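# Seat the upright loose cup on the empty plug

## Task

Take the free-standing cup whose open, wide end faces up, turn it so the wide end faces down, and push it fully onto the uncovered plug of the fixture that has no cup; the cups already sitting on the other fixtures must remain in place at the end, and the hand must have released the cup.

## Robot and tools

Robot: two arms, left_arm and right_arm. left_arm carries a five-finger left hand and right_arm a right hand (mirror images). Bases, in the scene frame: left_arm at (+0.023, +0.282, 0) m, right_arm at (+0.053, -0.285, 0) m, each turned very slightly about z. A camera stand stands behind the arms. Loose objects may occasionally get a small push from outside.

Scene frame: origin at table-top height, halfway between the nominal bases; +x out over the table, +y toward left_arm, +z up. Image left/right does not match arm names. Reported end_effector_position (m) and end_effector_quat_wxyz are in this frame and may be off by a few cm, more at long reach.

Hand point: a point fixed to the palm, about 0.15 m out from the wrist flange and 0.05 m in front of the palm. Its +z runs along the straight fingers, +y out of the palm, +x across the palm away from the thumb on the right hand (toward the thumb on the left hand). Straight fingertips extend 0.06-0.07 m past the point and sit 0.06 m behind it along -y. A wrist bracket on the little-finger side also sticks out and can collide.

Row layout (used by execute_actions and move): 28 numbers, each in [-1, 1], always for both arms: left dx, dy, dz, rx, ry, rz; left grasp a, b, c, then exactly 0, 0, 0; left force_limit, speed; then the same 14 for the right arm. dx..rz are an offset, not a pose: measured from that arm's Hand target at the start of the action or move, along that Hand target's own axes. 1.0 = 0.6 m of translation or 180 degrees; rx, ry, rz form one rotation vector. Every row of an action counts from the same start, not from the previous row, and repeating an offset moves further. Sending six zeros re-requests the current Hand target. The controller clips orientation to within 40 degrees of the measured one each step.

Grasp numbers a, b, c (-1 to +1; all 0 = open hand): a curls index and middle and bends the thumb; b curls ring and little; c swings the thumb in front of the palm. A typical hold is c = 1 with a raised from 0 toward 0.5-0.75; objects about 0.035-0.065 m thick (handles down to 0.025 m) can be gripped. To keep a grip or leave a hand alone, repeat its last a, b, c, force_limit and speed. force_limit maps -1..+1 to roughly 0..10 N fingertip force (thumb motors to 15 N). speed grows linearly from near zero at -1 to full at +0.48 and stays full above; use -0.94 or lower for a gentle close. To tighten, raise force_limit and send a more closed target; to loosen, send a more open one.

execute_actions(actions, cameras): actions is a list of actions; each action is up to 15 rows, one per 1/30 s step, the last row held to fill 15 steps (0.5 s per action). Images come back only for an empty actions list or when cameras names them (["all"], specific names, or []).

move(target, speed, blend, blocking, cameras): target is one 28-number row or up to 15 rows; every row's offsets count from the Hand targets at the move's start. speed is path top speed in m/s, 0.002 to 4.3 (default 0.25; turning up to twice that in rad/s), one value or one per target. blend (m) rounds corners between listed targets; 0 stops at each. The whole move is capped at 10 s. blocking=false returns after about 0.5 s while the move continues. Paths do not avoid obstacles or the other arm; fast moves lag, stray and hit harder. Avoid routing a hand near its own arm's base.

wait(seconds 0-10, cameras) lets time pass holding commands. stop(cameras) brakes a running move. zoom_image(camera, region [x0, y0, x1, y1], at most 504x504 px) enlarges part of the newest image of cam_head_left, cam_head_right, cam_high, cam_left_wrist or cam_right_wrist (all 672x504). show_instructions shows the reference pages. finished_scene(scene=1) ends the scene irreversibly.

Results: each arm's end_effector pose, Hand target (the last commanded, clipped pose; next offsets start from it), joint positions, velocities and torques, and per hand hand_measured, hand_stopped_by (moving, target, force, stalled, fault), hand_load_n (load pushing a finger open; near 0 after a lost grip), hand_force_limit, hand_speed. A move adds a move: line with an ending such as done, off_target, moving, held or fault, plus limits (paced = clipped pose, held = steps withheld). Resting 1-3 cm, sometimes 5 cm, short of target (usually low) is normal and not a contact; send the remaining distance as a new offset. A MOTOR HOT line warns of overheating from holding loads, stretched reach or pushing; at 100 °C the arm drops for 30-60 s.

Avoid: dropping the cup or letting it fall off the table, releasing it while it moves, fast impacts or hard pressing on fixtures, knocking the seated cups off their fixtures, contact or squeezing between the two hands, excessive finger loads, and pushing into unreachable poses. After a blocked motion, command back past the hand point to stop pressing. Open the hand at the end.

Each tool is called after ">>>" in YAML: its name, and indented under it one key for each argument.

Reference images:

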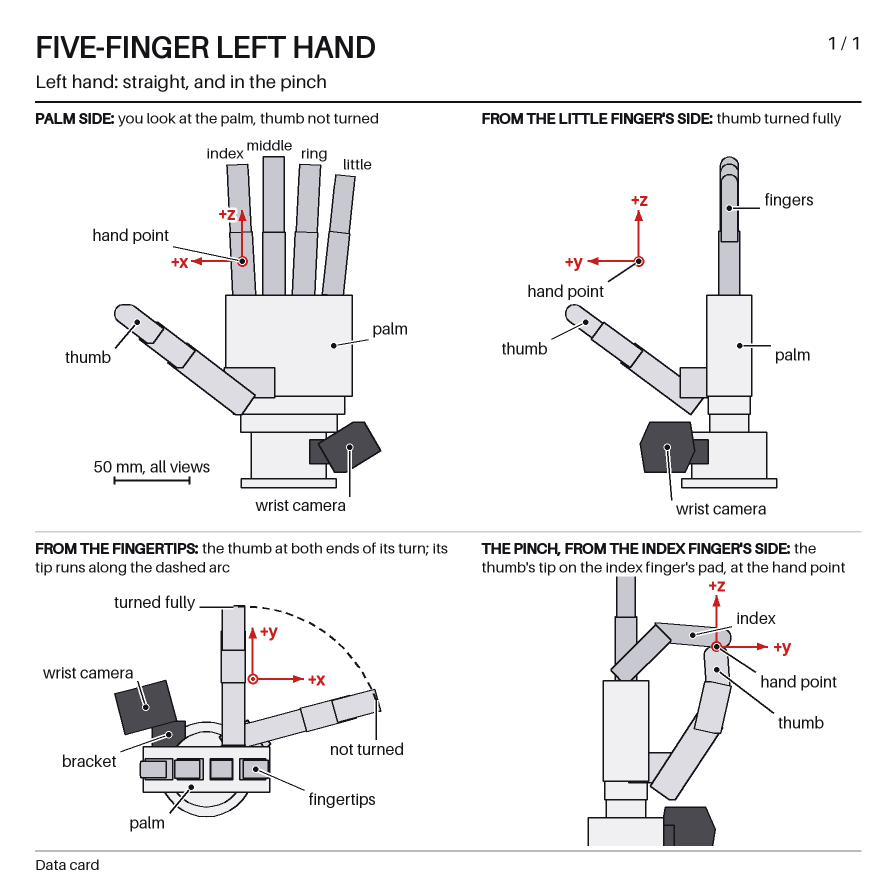

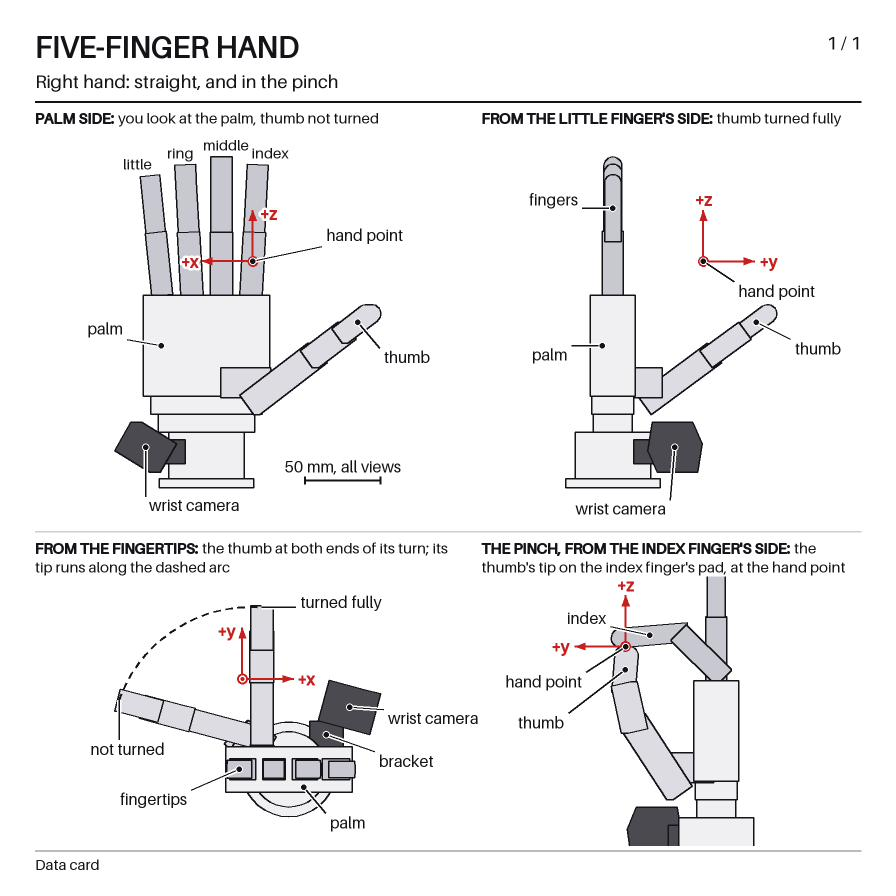

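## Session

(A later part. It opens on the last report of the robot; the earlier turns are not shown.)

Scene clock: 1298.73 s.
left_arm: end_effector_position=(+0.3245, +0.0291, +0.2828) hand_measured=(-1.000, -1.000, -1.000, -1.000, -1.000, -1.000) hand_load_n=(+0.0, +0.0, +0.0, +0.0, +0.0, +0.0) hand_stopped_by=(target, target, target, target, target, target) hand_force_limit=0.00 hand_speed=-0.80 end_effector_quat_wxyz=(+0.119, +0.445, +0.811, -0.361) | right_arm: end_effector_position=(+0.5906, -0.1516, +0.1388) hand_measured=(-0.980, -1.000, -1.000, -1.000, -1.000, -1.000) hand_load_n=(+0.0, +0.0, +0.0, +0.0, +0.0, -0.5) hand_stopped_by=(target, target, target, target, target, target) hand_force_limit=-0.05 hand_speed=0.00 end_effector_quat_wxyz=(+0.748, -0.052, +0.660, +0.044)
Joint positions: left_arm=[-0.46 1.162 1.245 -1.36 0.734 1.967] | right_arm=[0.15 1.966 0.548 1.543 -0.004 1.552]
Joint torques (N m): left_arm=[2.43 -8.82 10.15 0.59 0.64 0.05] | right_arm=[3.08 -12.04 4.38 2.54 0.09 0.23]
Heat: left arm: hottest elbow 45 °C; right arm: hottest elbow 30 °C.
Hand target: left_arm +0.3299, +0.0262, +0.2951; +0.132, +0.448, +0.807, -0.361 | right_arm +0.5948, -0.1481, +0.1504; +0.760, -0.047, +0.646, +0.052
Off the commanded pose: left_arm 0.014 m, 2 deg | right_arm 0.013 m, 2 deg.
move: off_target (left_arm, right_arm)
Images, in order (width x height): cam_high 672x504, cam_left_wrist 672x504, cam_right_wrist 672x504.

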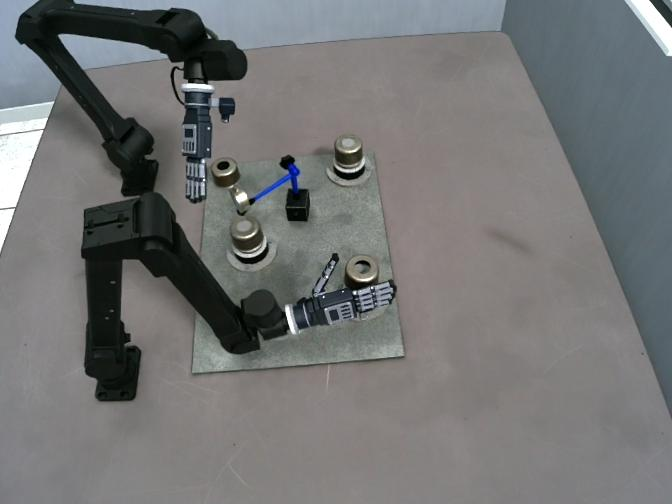

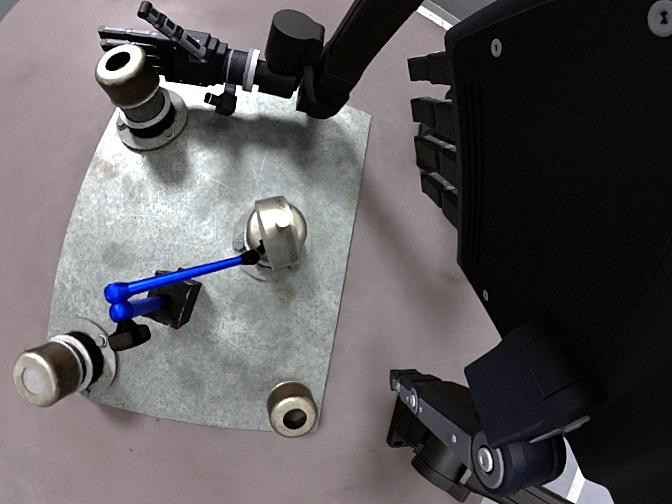

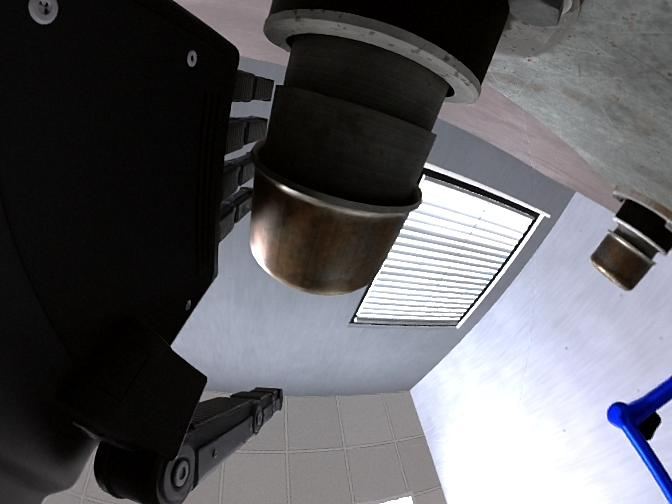

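>>> move:
  target:
    - [0,0,0,0,0,0, 0,0,0,0,0,0, 0,-0.8, -0.0113,-0.0978,-0.0207,0,0,0, -0.2,0,0,0,0,0, -0.05,0]
    - [0,0,0,0,0,0, 0,0,0,0,0,0, 0,-0.8, -0.2085,-0.095,-0.0392,-0.0399,0.0057,-0.4956, -0.2,0,0,0,0,0, -0.05,0]
  speed: [0.08,0.2]
  blend: [0.01,0]
  cameras: ["all"]

>>> zoom_image:
  camera: "cam_left_wrist"
  region: [70, 10, 270, 155]

>>> zoom_image:
  camera: "cam_high"
  region: [270, 210, 430, 340]

Scene clock: 1348.80 s.
left_arm: end_effector_position=(+0.3245, +0.0291, +0.2828) hand_measured=(-1.000, -1.000, -1.000, -1.000, -1.000, -1.000) hand_load_n=(+0.0, +0.0, +0.0, +0.0, +0.0, +0.0) hand_stopped_by=(target, target, target, target, target, target) hand_force_limit=0.00 hand_speed=-0.80 end_effector_quat_wxyz=(+0.119, +0.445, +0.811, -0.361) | right_arm: end_effector_position=(+0.5474, -0.2120, +0.2369) hand_measured=(-0.980, -1.000, -1.000, -1.000, -1.000, -1.000) hand_load_n=(+0.0, +0.0, +0.0, +0.0, +0.0, +0.0) hand_stopped_by=(target, target, target, target, target, target) hand_force_limit=-0.05 hand_speed=0.00 end_effector_quat_wxyz=(+0.559, -0.538, +0.450, -0.442)
Joint positions: left_arm=[-0.46 1.162 1.245 -1.36 0.734 1.967] | right_arm=[0.024 1.115 0.538 0.593 -0.2 0.031]
Joint torques (N m): left_arm=[2.67 -9.05 10.24 0.65 0.63 0.06] | right_arm=[2.9 -6.77 12.55 1.48 0.09 -0.07]
Heat: left arm: hottest elbow 45 °C; right arm: hottest elbow 30 °C.
Hand target: left_arm +0.3299, +0.0262, +0.2951; +0.132, +0.448, +0.807, -0.361 | right_arm +0.5597, -0.2101, +0.2703; +0.569, -0.530, +0.429, -0.460
Off the commanded pose: left_arm 0.014 m, 2 deg | right_arm 0.036 m, 4 deg.
move: off_target (left_arm, right_arm)

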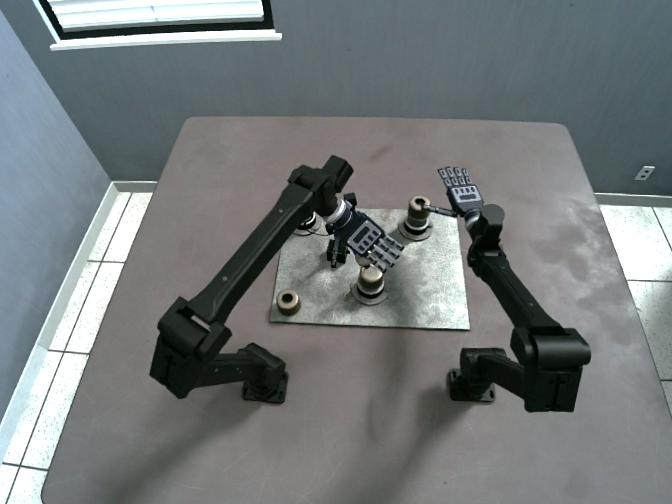

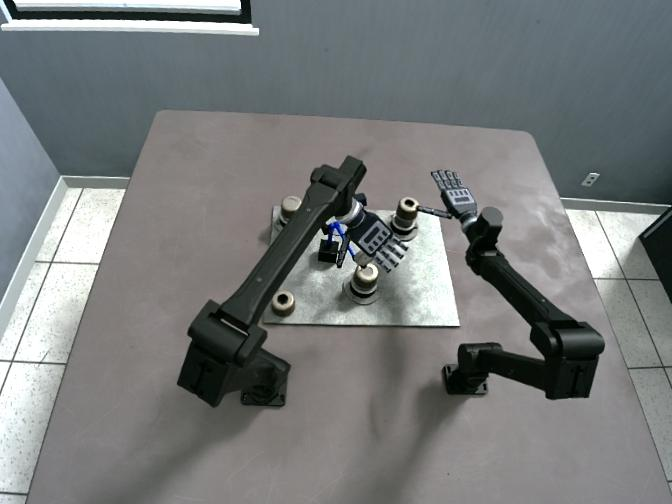

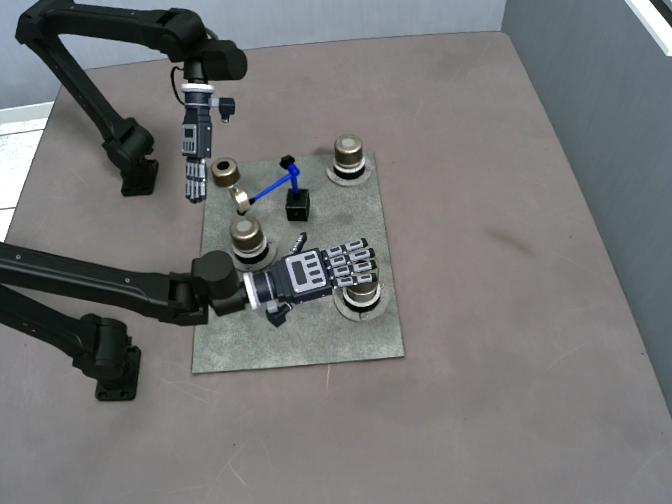

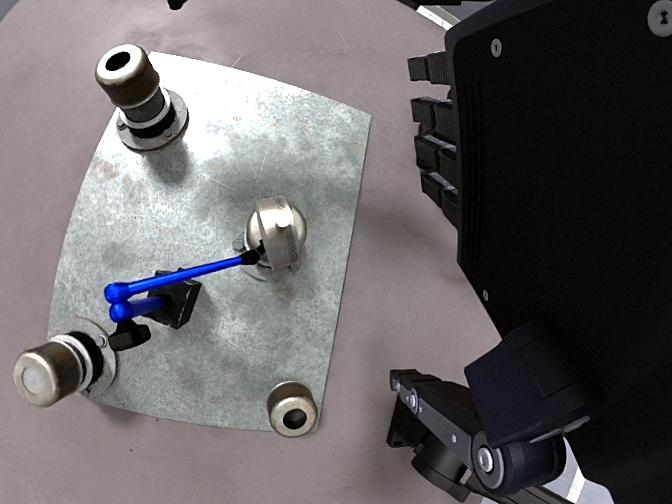

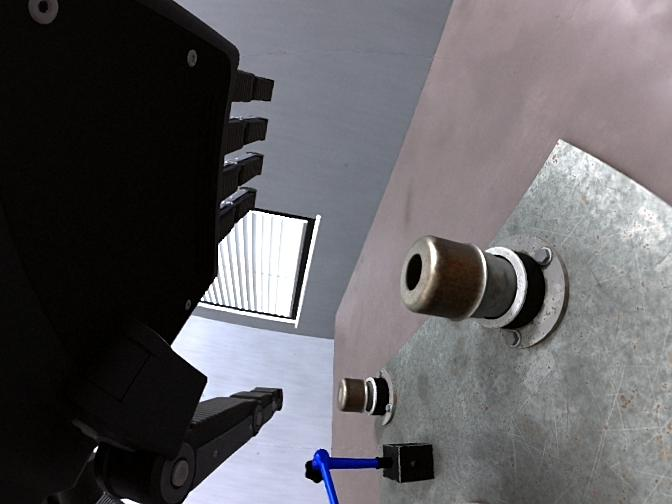

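Scaled by 2.520 from the camera's 672x504 image, which has a finer 960x720 frame.

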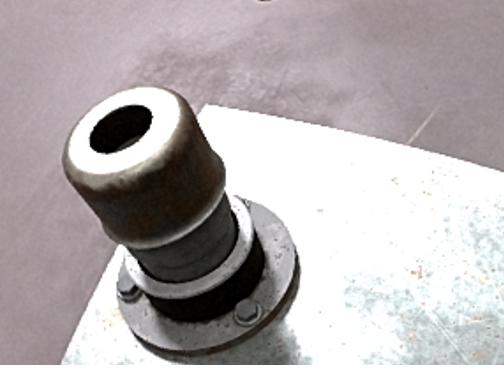

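Scaled by 3.150.

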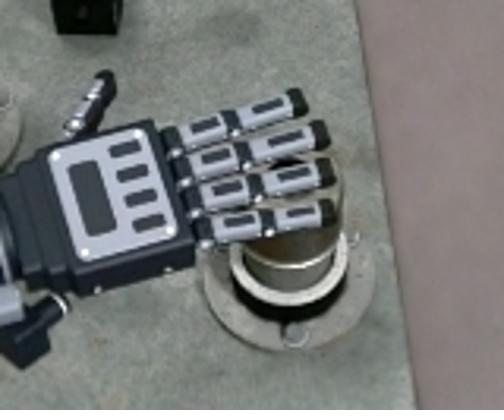

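>>> move:
  target: [0,0,0,0,0,0, 0,0,0,0,0,0, 0,-0.8, -0.108,0.1092,0.1987,0,0,0, -0.2,0,0,0,0,0, -0.05,0]
  speed: 0.15
  cameras: ["all"]

>>> zoom_image:
  camera: "cam_left_wrist"
  region: [40, 0, 290, 155]

>>> zoom_image:
  camera: "cam_high"
  region: [290, 190, 450, 340]

Scene clock: 1374.53 s.
left_arm: end_effector_position=(+0.3245, +0.0291, +0.2828) hand_measured=(-1.000, -1.000, -1.000, -1.000, -1.000, -1.000) hand_load_n=(+0.0, +0.0, +0.0, +0.0, +0.0, +0.0) hand_stopped_by=(target, target, target, target, target, target) hand_force_limit=0.00 hand_speed=-0.80 end_effector_quat_wxyz=(+0.119, +0.445, +0.811, -0.361) | right_arm: end_effector_position=(+0.6506, -0.1248, +0.1867) hand_measured=(-0.980, -1.000, -1.000, -1.000, -1.000, -1.000) hand_load_n=(+0.0, +0.0, +0.0, +0.0, +0.5, -0.5) hand_stopped_by=(target, target, target, target, target, target) hand_force_limit=-0.05 hand_speed=0.00 end_effector_quat_wxyz=(+0.556, -0.543, +0.447, -0.443)
Joint positions: left_arm=[-0.46 1.162 1.245 -1.36 0.734 1.967] | right_arm=[0.23 1.536 0.76 0.786 0.002 0.016]
Joint torques (N m): left_arm=[2.14 -9.05 10.18 0.7 0.63 0.03] | right_arm=[2.84 -10.99 11.06 2.58 0.13 -0.05]
Heat: left arm: hottest elbow 45 °C; right arm: hottest elbow 34 °C.
Hand target: left_arm +0.3299, +0.0262, +0.2951; +0.132, +0.448, +0.807, -0.361 | right_arm +0.6670, -0.1210, +0.2135; +0.569, -0.530, +0.429, -0.460
Off the commanded pose: left_arm 0.014 m, 2 deg | right_arm 0.032 m, 4 deg.
move: off_target (left_arm, right_arm)

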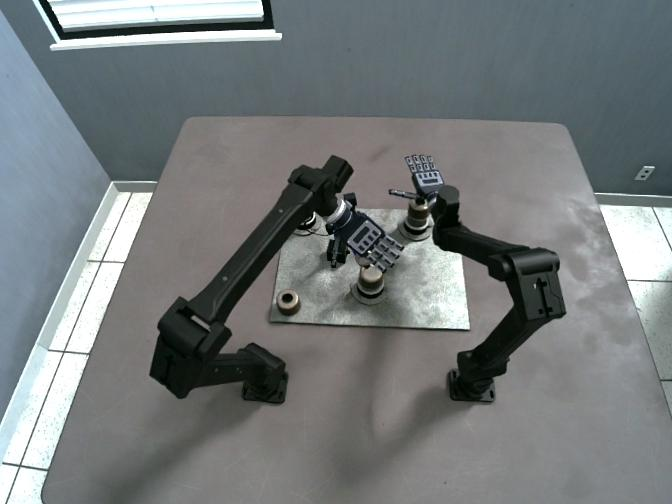

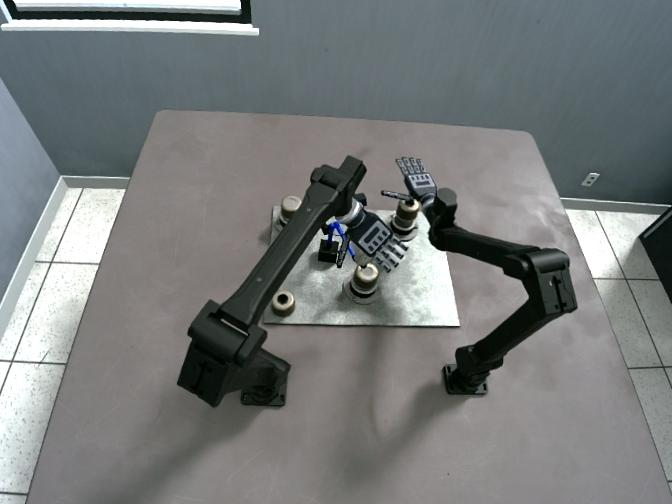

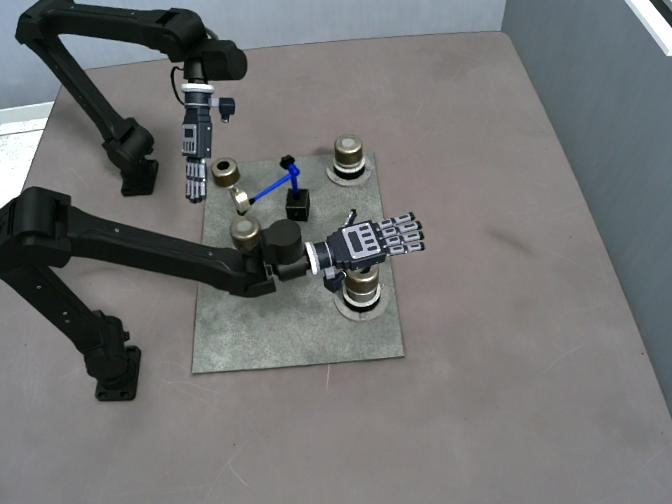

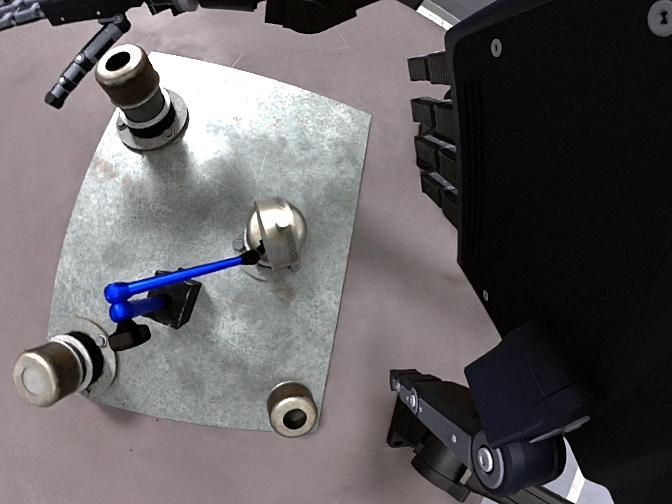

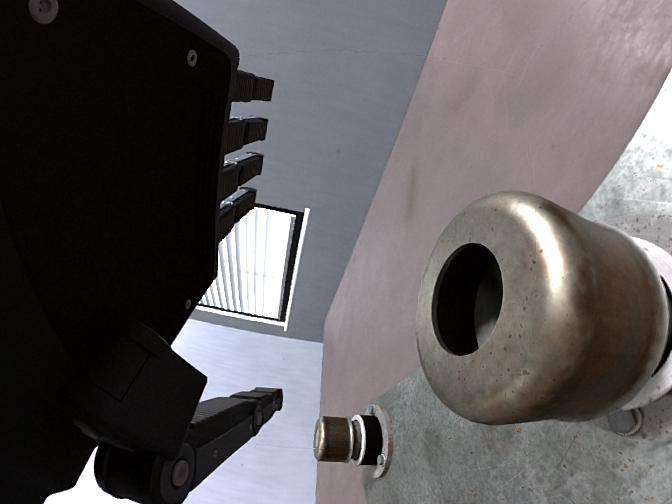

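Scaled by 2.016 from the camera's 672x504 image, which has a finer 960x720 frame.

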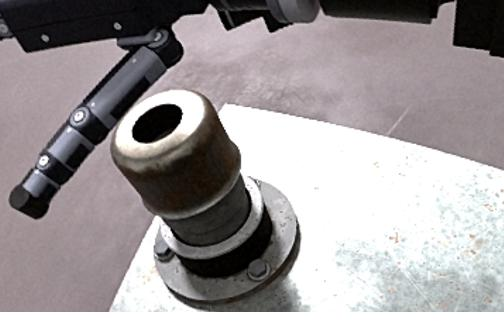

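Scaled by 3.150.

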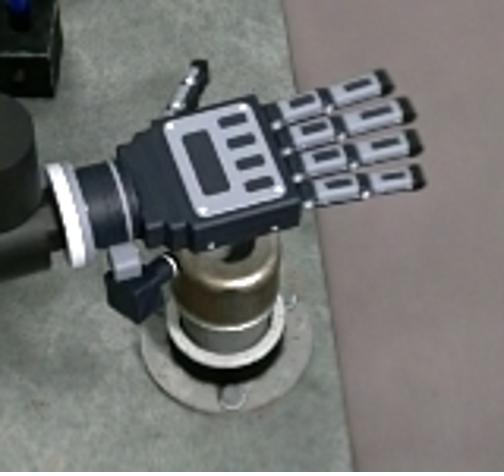

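>>> move:
  target: [0,0,0,0,0,0, 0,0,0,0,0,0, 0,-0.8, 0.001,0.1083,-0.0033,0,0,0, -0.2,0,0,0,0,0, -0.05,0]
  speed: 0.08
  cameras: ["all"]

>>> zoom_image:
  camera: "cam_left_wrist"
  region: [40, 0, 290, 155]

>>> zoom_image:
  camera: "cam_high"
  region: [290, 190, 450, 340]

Scene clock: 1409.10 s.
left_arm: end_effector_position=(+0.3245, +0.0291, +0.2828) hand_measured=(-1.000, -1.000, -1.000, -1.000, -1.000, -1.000) hand_load_n=(+0.0, +0.0, +0.0, +0.0, +0.0, +0.0) hand_stopped_by=(target, target, target, target, target, target) hand_force_limit=0.00 hand_speed=-0.80 end_effector_quat_wxyz=(+0.119, +0.445, +0.811, -0.361) | right_arm: end_effector_position=(+0.6661, -0.1215, +0.1455) hand_measured=(-0.980, -1.000, -1.000, -1.000, -1.000, -1.000) hand_load_n=(+0.0, +0.0, +0.0, -0.5, +0.5, +0.0) hand_stopped_by=(target, target, target, target, target, target) hand_force_limit=-0.05 hand_speed=0.00 end_effector_quat_wxyz=(+0.567, -0.531, +0.438, -0.452)
Joint positions: left_arm=[-0.46 1.162 1.245 -1.36 0.734 1.967] | right_arm=[0.23 1.693 0.76 0.986 0.002 0.016]
Joint torques (N m): left_arm=[2.37 -8.7 10.15 0.61 0.63 0.05] | right_arm=[2.61 -11.99 7.02 2.58 0.03 -0.09]
Heat: left arm: hottest elbow 45 °C; right arm: hottest elbow 33 °C.
Hand target: left_arm +0.3299, +0.0262, +0.2951; +0.132, +0.448, +0.807, -0.361 | right_arm +0.6698, -0.1210, +0.1487; +0.569, -0.530, +0.429, -0.460
Off the commanded pose: left_arm 0.014 m, 2 deg | right_arm 0.005 m, 1 deg.
move: off_target (left_arm)

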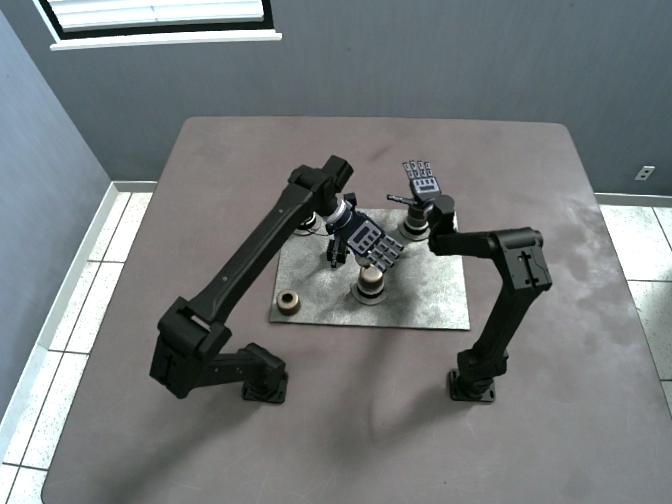

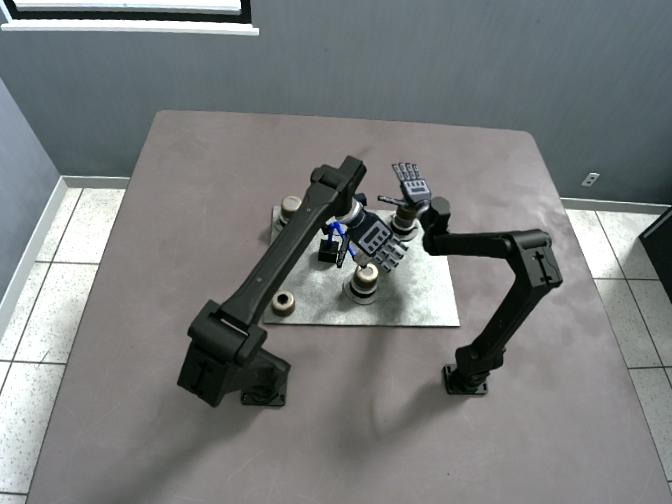

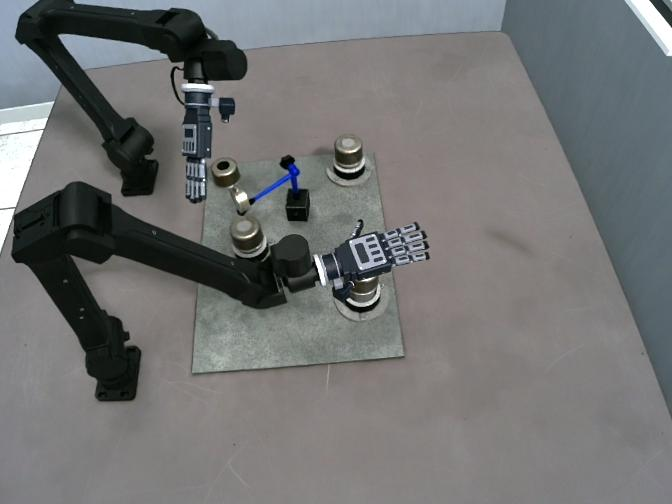

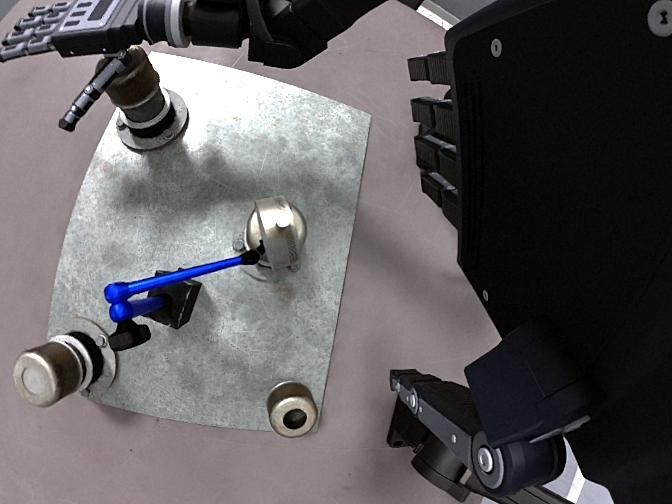

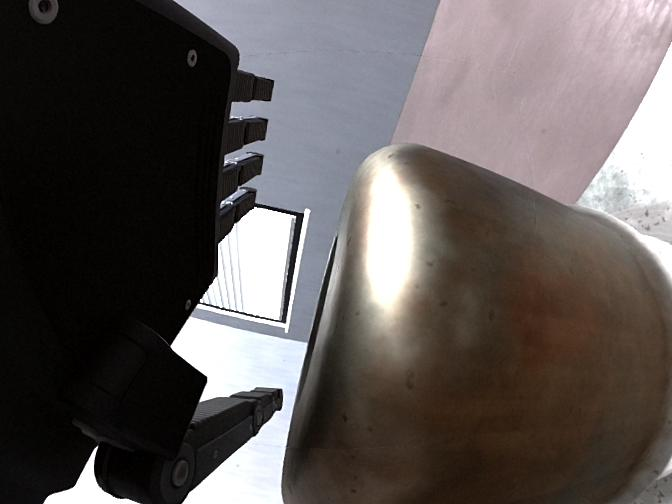

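Scaled by 2.016 from the camera's 672x504 image, which has a finer 960x720 frame.

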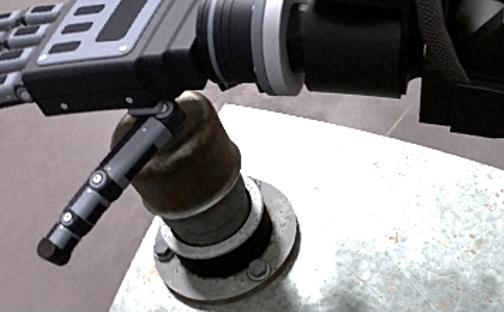

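Scaled by 3.150.

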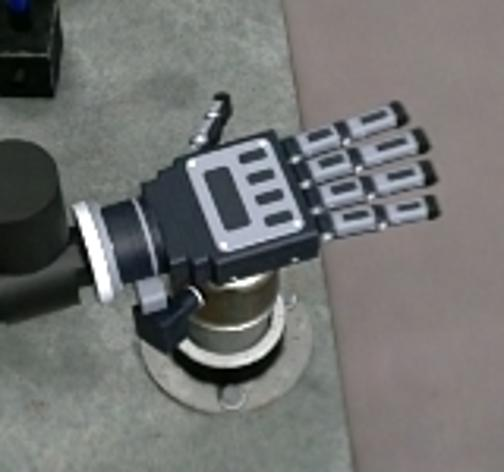

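>>> move:
  target: [0,0,0,0,0,0, 0,0,0,0,0,0, 0,-0.8, -0.0027,0.0657,-0.0175,0,0,0, -0.2,0,0,0,0,0, -0.05,0]
  speed: 0.06
  cameras: ["cam_high","cam_left_wrist","cam_right_wrist"]

>>> zoom_image:
  camera: "cam_left_wrist"
  region: [40, 0, 290, 155]

>>> zoom_image:
  camera: "cam_high"
  region: [290, 190, 450, 340]

Scene clock: 1430.23 s.
left_arm: end_effector_position=(+0.3245, +0.0291, +0.2828) hand_measured=(-1.000, -1.000, -1.000, -1.000, -1.000, -1.000) hand_load_n=(+0.0, +0.0, +0.0, +0.0, +0.0, +0.0) hand_stopped_by=(target, target, target, target, target, target) hand_force_limit=0.00 hand_speed=-0.80 end_effector_quat_wxyz=(+0.119, +0.445, +0.811, -0.361) | right_arm: end_effector_position=(+0.6610, -0.1229, +0.1095) hand_measured=(-0.980, -1.000, -1.000, -1.000, -1.000, -1.000) hand_load_n=(-0.5, +0.0, +0.0, +0.0, +0.0, +0.0) hand_stopped_by=(target, target, target, target, target, target) hand_force_limit=-0.05 hand_speed=0.00 end_effector_quat_wxyz=(+0.569, -0.529, +0.436, -0.454)
Joint positions: left_arm=[-0.46 1.162 1.245 -1.36 0.734 1.967] | right_arm=[0.23 1.787 0.73 1.117 0.004 0.016]
Joint torques (N m): left_arm=[2.61 -9.11 10.15 0.65 0.66 0.04] | right_arm=[2.9 -12.16 5.74 2.63 0.12 -0.08]
Heat: left arm: hottest elbow 45 °C; right arm: hottest elbow 33 °C.
Hand target: left_arm +0.3299, +0.0262, +0.2951; +0.132, +0.448, +0.807, -0.361 | right_arm +0.6618, -0.1210, +0.1084; +0.569, -0.530, +0.429, -0.460
Off the commanded pose: left_arm 0.014 m, 2 deg | right_arm 0.002 m, 1 deg.
move: off_target (left_arm)
Images, in order (width x height): cam_high 672x504, cam_left_wrist 672x504, cam_right_wrist 672x504.

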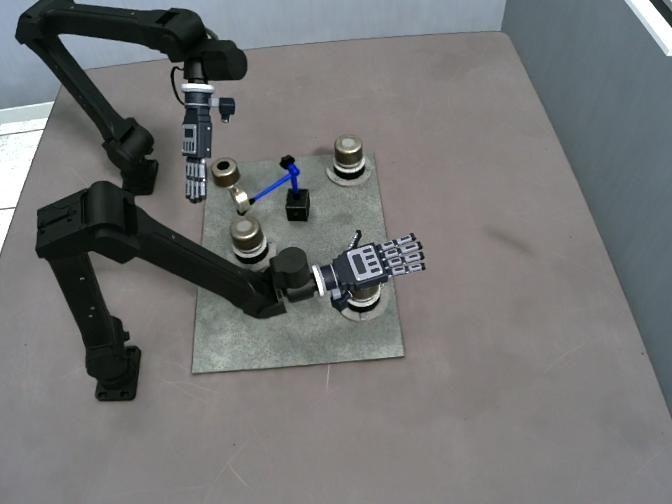

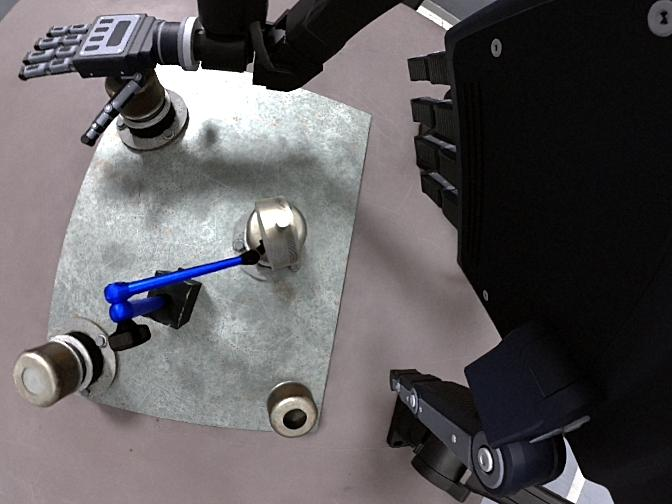

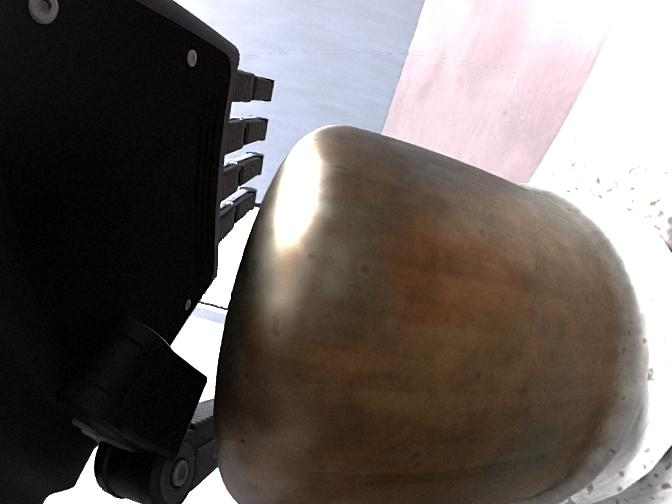

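Scaled by 2.016 from the camera's 672x504 image, which has a finer 960x720 frame.

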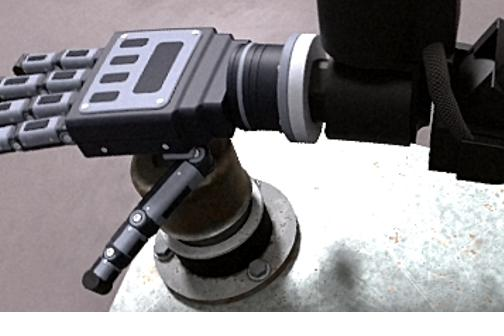

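Scaled by 3.150.

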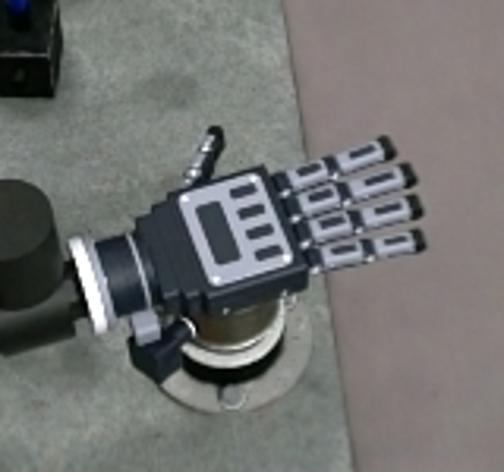

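>>> zoom_image:
  camera: "cam_left_wrist"
  region: [80, 50, 205, 170]

>>> zoom_image:
  camera: "cam_high"
  region: [325, 270, 400, 330]

Scaled by 4.032 from the camera's 672x504 image, which has a finer 960x720 frame.

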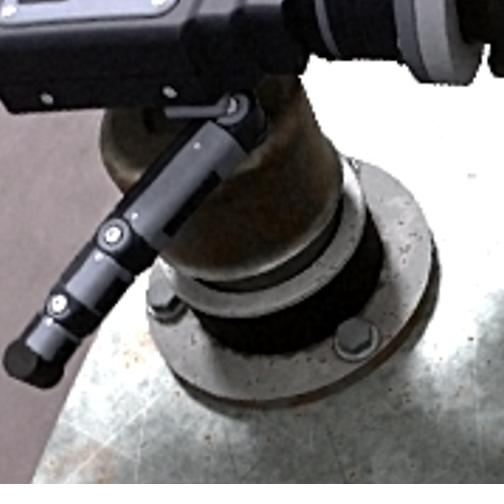

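Scaled by 6.720.

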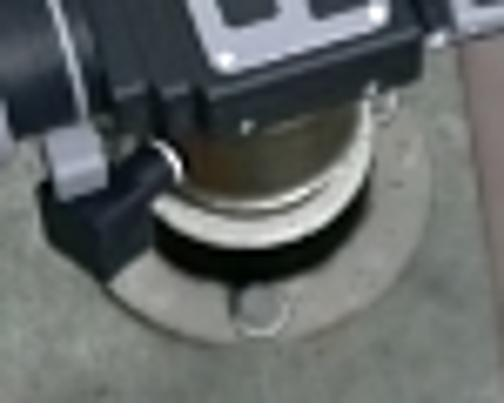

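>>> move:
  target: [0,0,0,0,0,0, 0,0,0,0,0,0, 0,-0.8, 0,0.02,-0.0014,0,0,0, -0.2,0,0,0,0,0, -0.05,0]
  speed: 0.03
  cameras: ["cam_high","cam_left_wrist","cam_right_wrist"]

>>> zoom_image:
  camera: "cam_left_wrist"
  region: [80, 50, 205, 170]

>>> zoom_image:
  camera: "cam_high"
  region: [325, 270, 400, 330]

Scene clock: 1453.17 s.
left_arm: end_effector_position=(+0.3245, +0.0291, +0.2828) hand_measured=(-1.000, -1.000, -1.000, -1.000, -1.000, -1.000) hand_load_n=(+0.0, +0.0, +0.0, +0.0, +0.0, -0.5) hand_stopped_by=(target, target, target, target, target, target) hand_force_limit=0.00 hand_speed=-0.80 end_effector_quat_wxyz=(+0.119, +0.445, +0.811, -0.361) | right_arm: end_effector_position=(+0.6618, -0.1227, +0.1003) hand_measured=(-0.980, -1.000, -1.000, -1.000, -1.000, -1.000) hand_load_n=(+0.0, +0.0, +0.0, +0.0, +0.0, +0.0) hand_stopped_by=(target, target, target, target, target, target) hand_force_limit=-0.05 hand_speed=0.00 end_effector_quat_wxyz=(+0.571, -0.527, +0.435, -0.455)
Joint positions: left_arm=[-0.46 1.162 1.245 -1.36 0.734 1.967] | right_arm=[0.23 1.819 0.73 1.154 0.004 0.016]
Joint torques (N m): left_arm=[1.9 -8.88 10.22 0.66 0.61 0.06] | right_arm=[2.96 -12.04 5.39 2.55 0.12 -0.08]
Heat: left arm: hottest elbow 46 °C; right arm: hottest elbow 32 °C.
Hand target: left_arm +0.3299, +0.0262, +0.2951; +0.132, +0.448, +0.807, -0.361 | right_arm +0.6619, -0.1210, +0.0964; +0.569, -0.530, +0.429, -0.460
Off the commanded pose: left_arm 0.014 m, 2 deg | right_arm 0.004 m, 1 deg.
move: off_target (left_arm)
Images, in order (width x height): cam_high 672x504, cam_left_wrist 672x504, cam_right_wrist 672x504.

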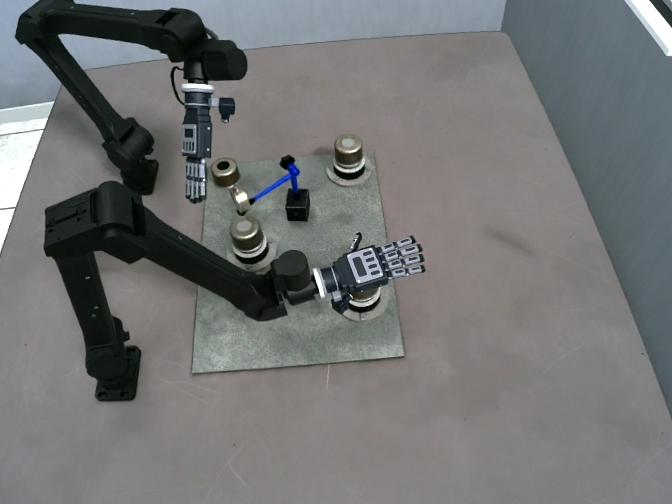

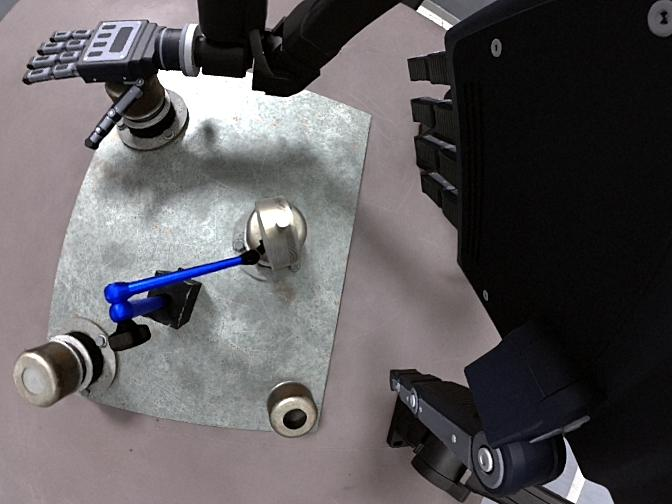

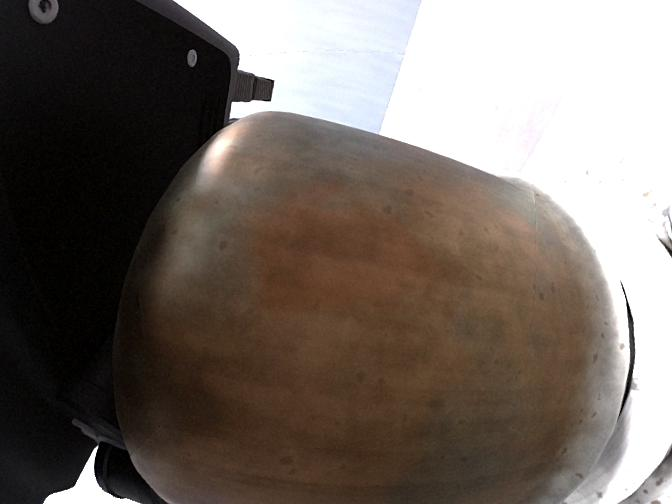

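Scaled by 4.032 from the camera's 672x504 image, which has a finer 960x720 frame.

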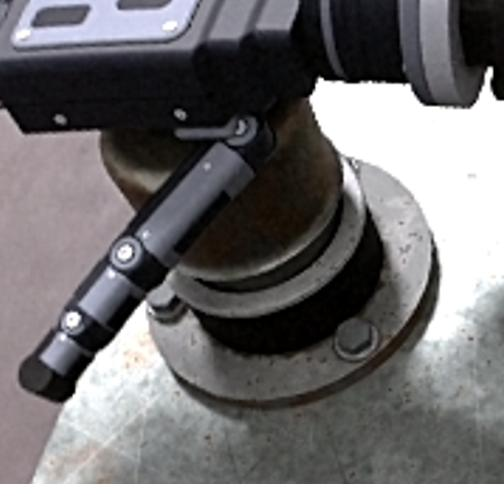

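Scaled by 6.720.

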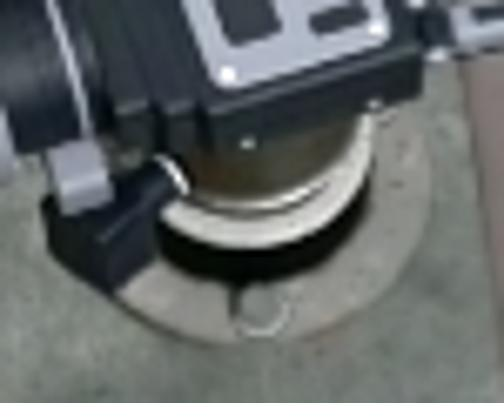

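>>> move:
  target: [0,0,0,0,0,0, 0,0,0,0,0,0, 0,-0.8, 0,0.0333,-0.0023,0,0,0, -0.2,0,0,0,0,0, -0.05,0]
  speed: 0.03
  cameras: ["cam_high","cam_left_wrist","cam_right_wrist"]

>>> zoom_image:
  camera: "cam_left_wrist"
  region: [80, 50, 205, 170]

>>> zoom_image:
  camera: "cam_high"
  region: [325, 270, 400, 330]

Scene clock: 1473.57 s.
left_arm: end_effector_position=(+0.3245, +0.0291, +0.2828) hand_measured=(-1.000, -1.000, -1.000, -1.000, -1.000, -1.000) hand_load_n=(+0.0, +0.0, +0.0, +0.0, +0.0, +0.0) hand_stopped_by=(target, target, target, target, target, target) hand_force_limit=0.00 hand_speed=-0.80 end_effector_quat_wxyz=(+0.119, +0.445, +0.811, -0.361) | right_arm: end_effector_position=(+0.6637, -0.1223, +0.1031) hand_measured=(-0.980, -1.000, -1.000, -1.000, -1.000, -1.000) hand_load_n=(+0.0, -0.5, +0.0, +0.0, +0.0, +0.0) hand_stopped_by=(target, target, target, target, target, target) hand_force_limit=-0.05 hand_speed=0.00 end_effector_quat_wxyz=(+0.583, -0.514, +0.423, -0.465)
Joint positions: left_arm=[-0.46 1.162 1.245 -1.36 0.734 1.967] | right_arm=[0.23 1.85 0.73 1.234 0.004 0.016]
Joint torques (N m): left_arm=[2.32 -9.05 10.26 0.68 0.6 0.06] | right_arm=[2.9 -9.88 4.96 1.72 0.1 -0.08]
Heat: left arm: hottest elbow 46 °C; right arm: hottest elbow 32 °C.
Hand target: left_arm +0.3299, +0.0262, +0.2951; +0.132, +0.448, +0.807, -0.361 | right_arm +0.6619, -0.1210, +0.0763; +0.569, -0.530, +0.429, -0.460
Off the commanded pose: left_arm 0.014 m, 2 deg | right_arm 0.027 m, 3 deg.
move: off_target (left_arm, right_arm)
Images, in order (width x height): cam_high 672x504, cam_left_wrist 672x504, cam_right_wrist 672x504.

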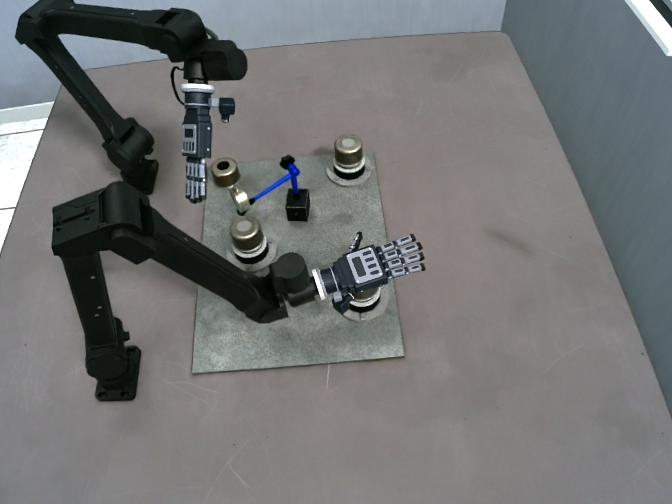

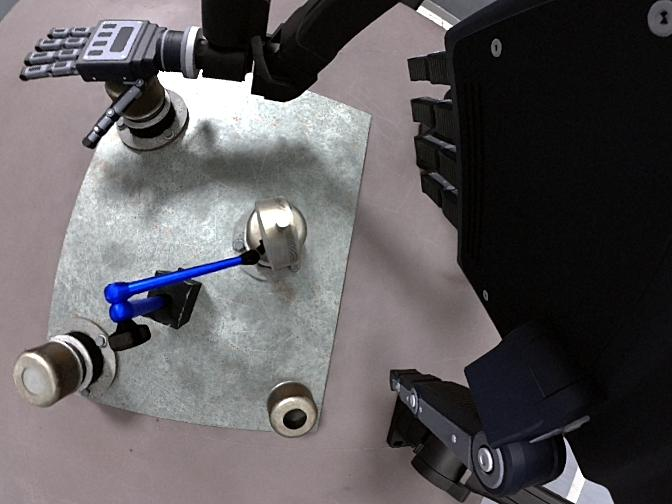

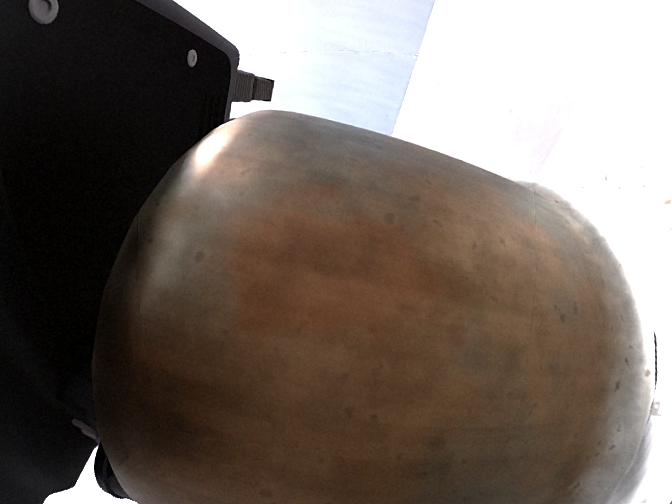

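Scaled by 4.032 from the camera's 672x504 image, which has a finer 960x720 frame.

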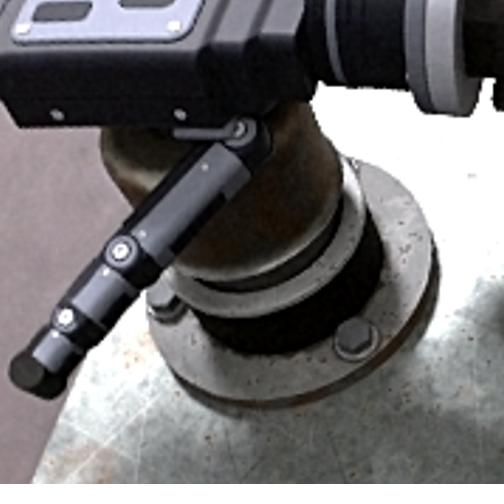

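Scaled by 6.720.

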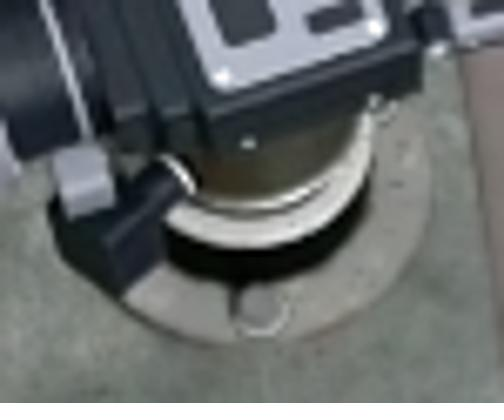

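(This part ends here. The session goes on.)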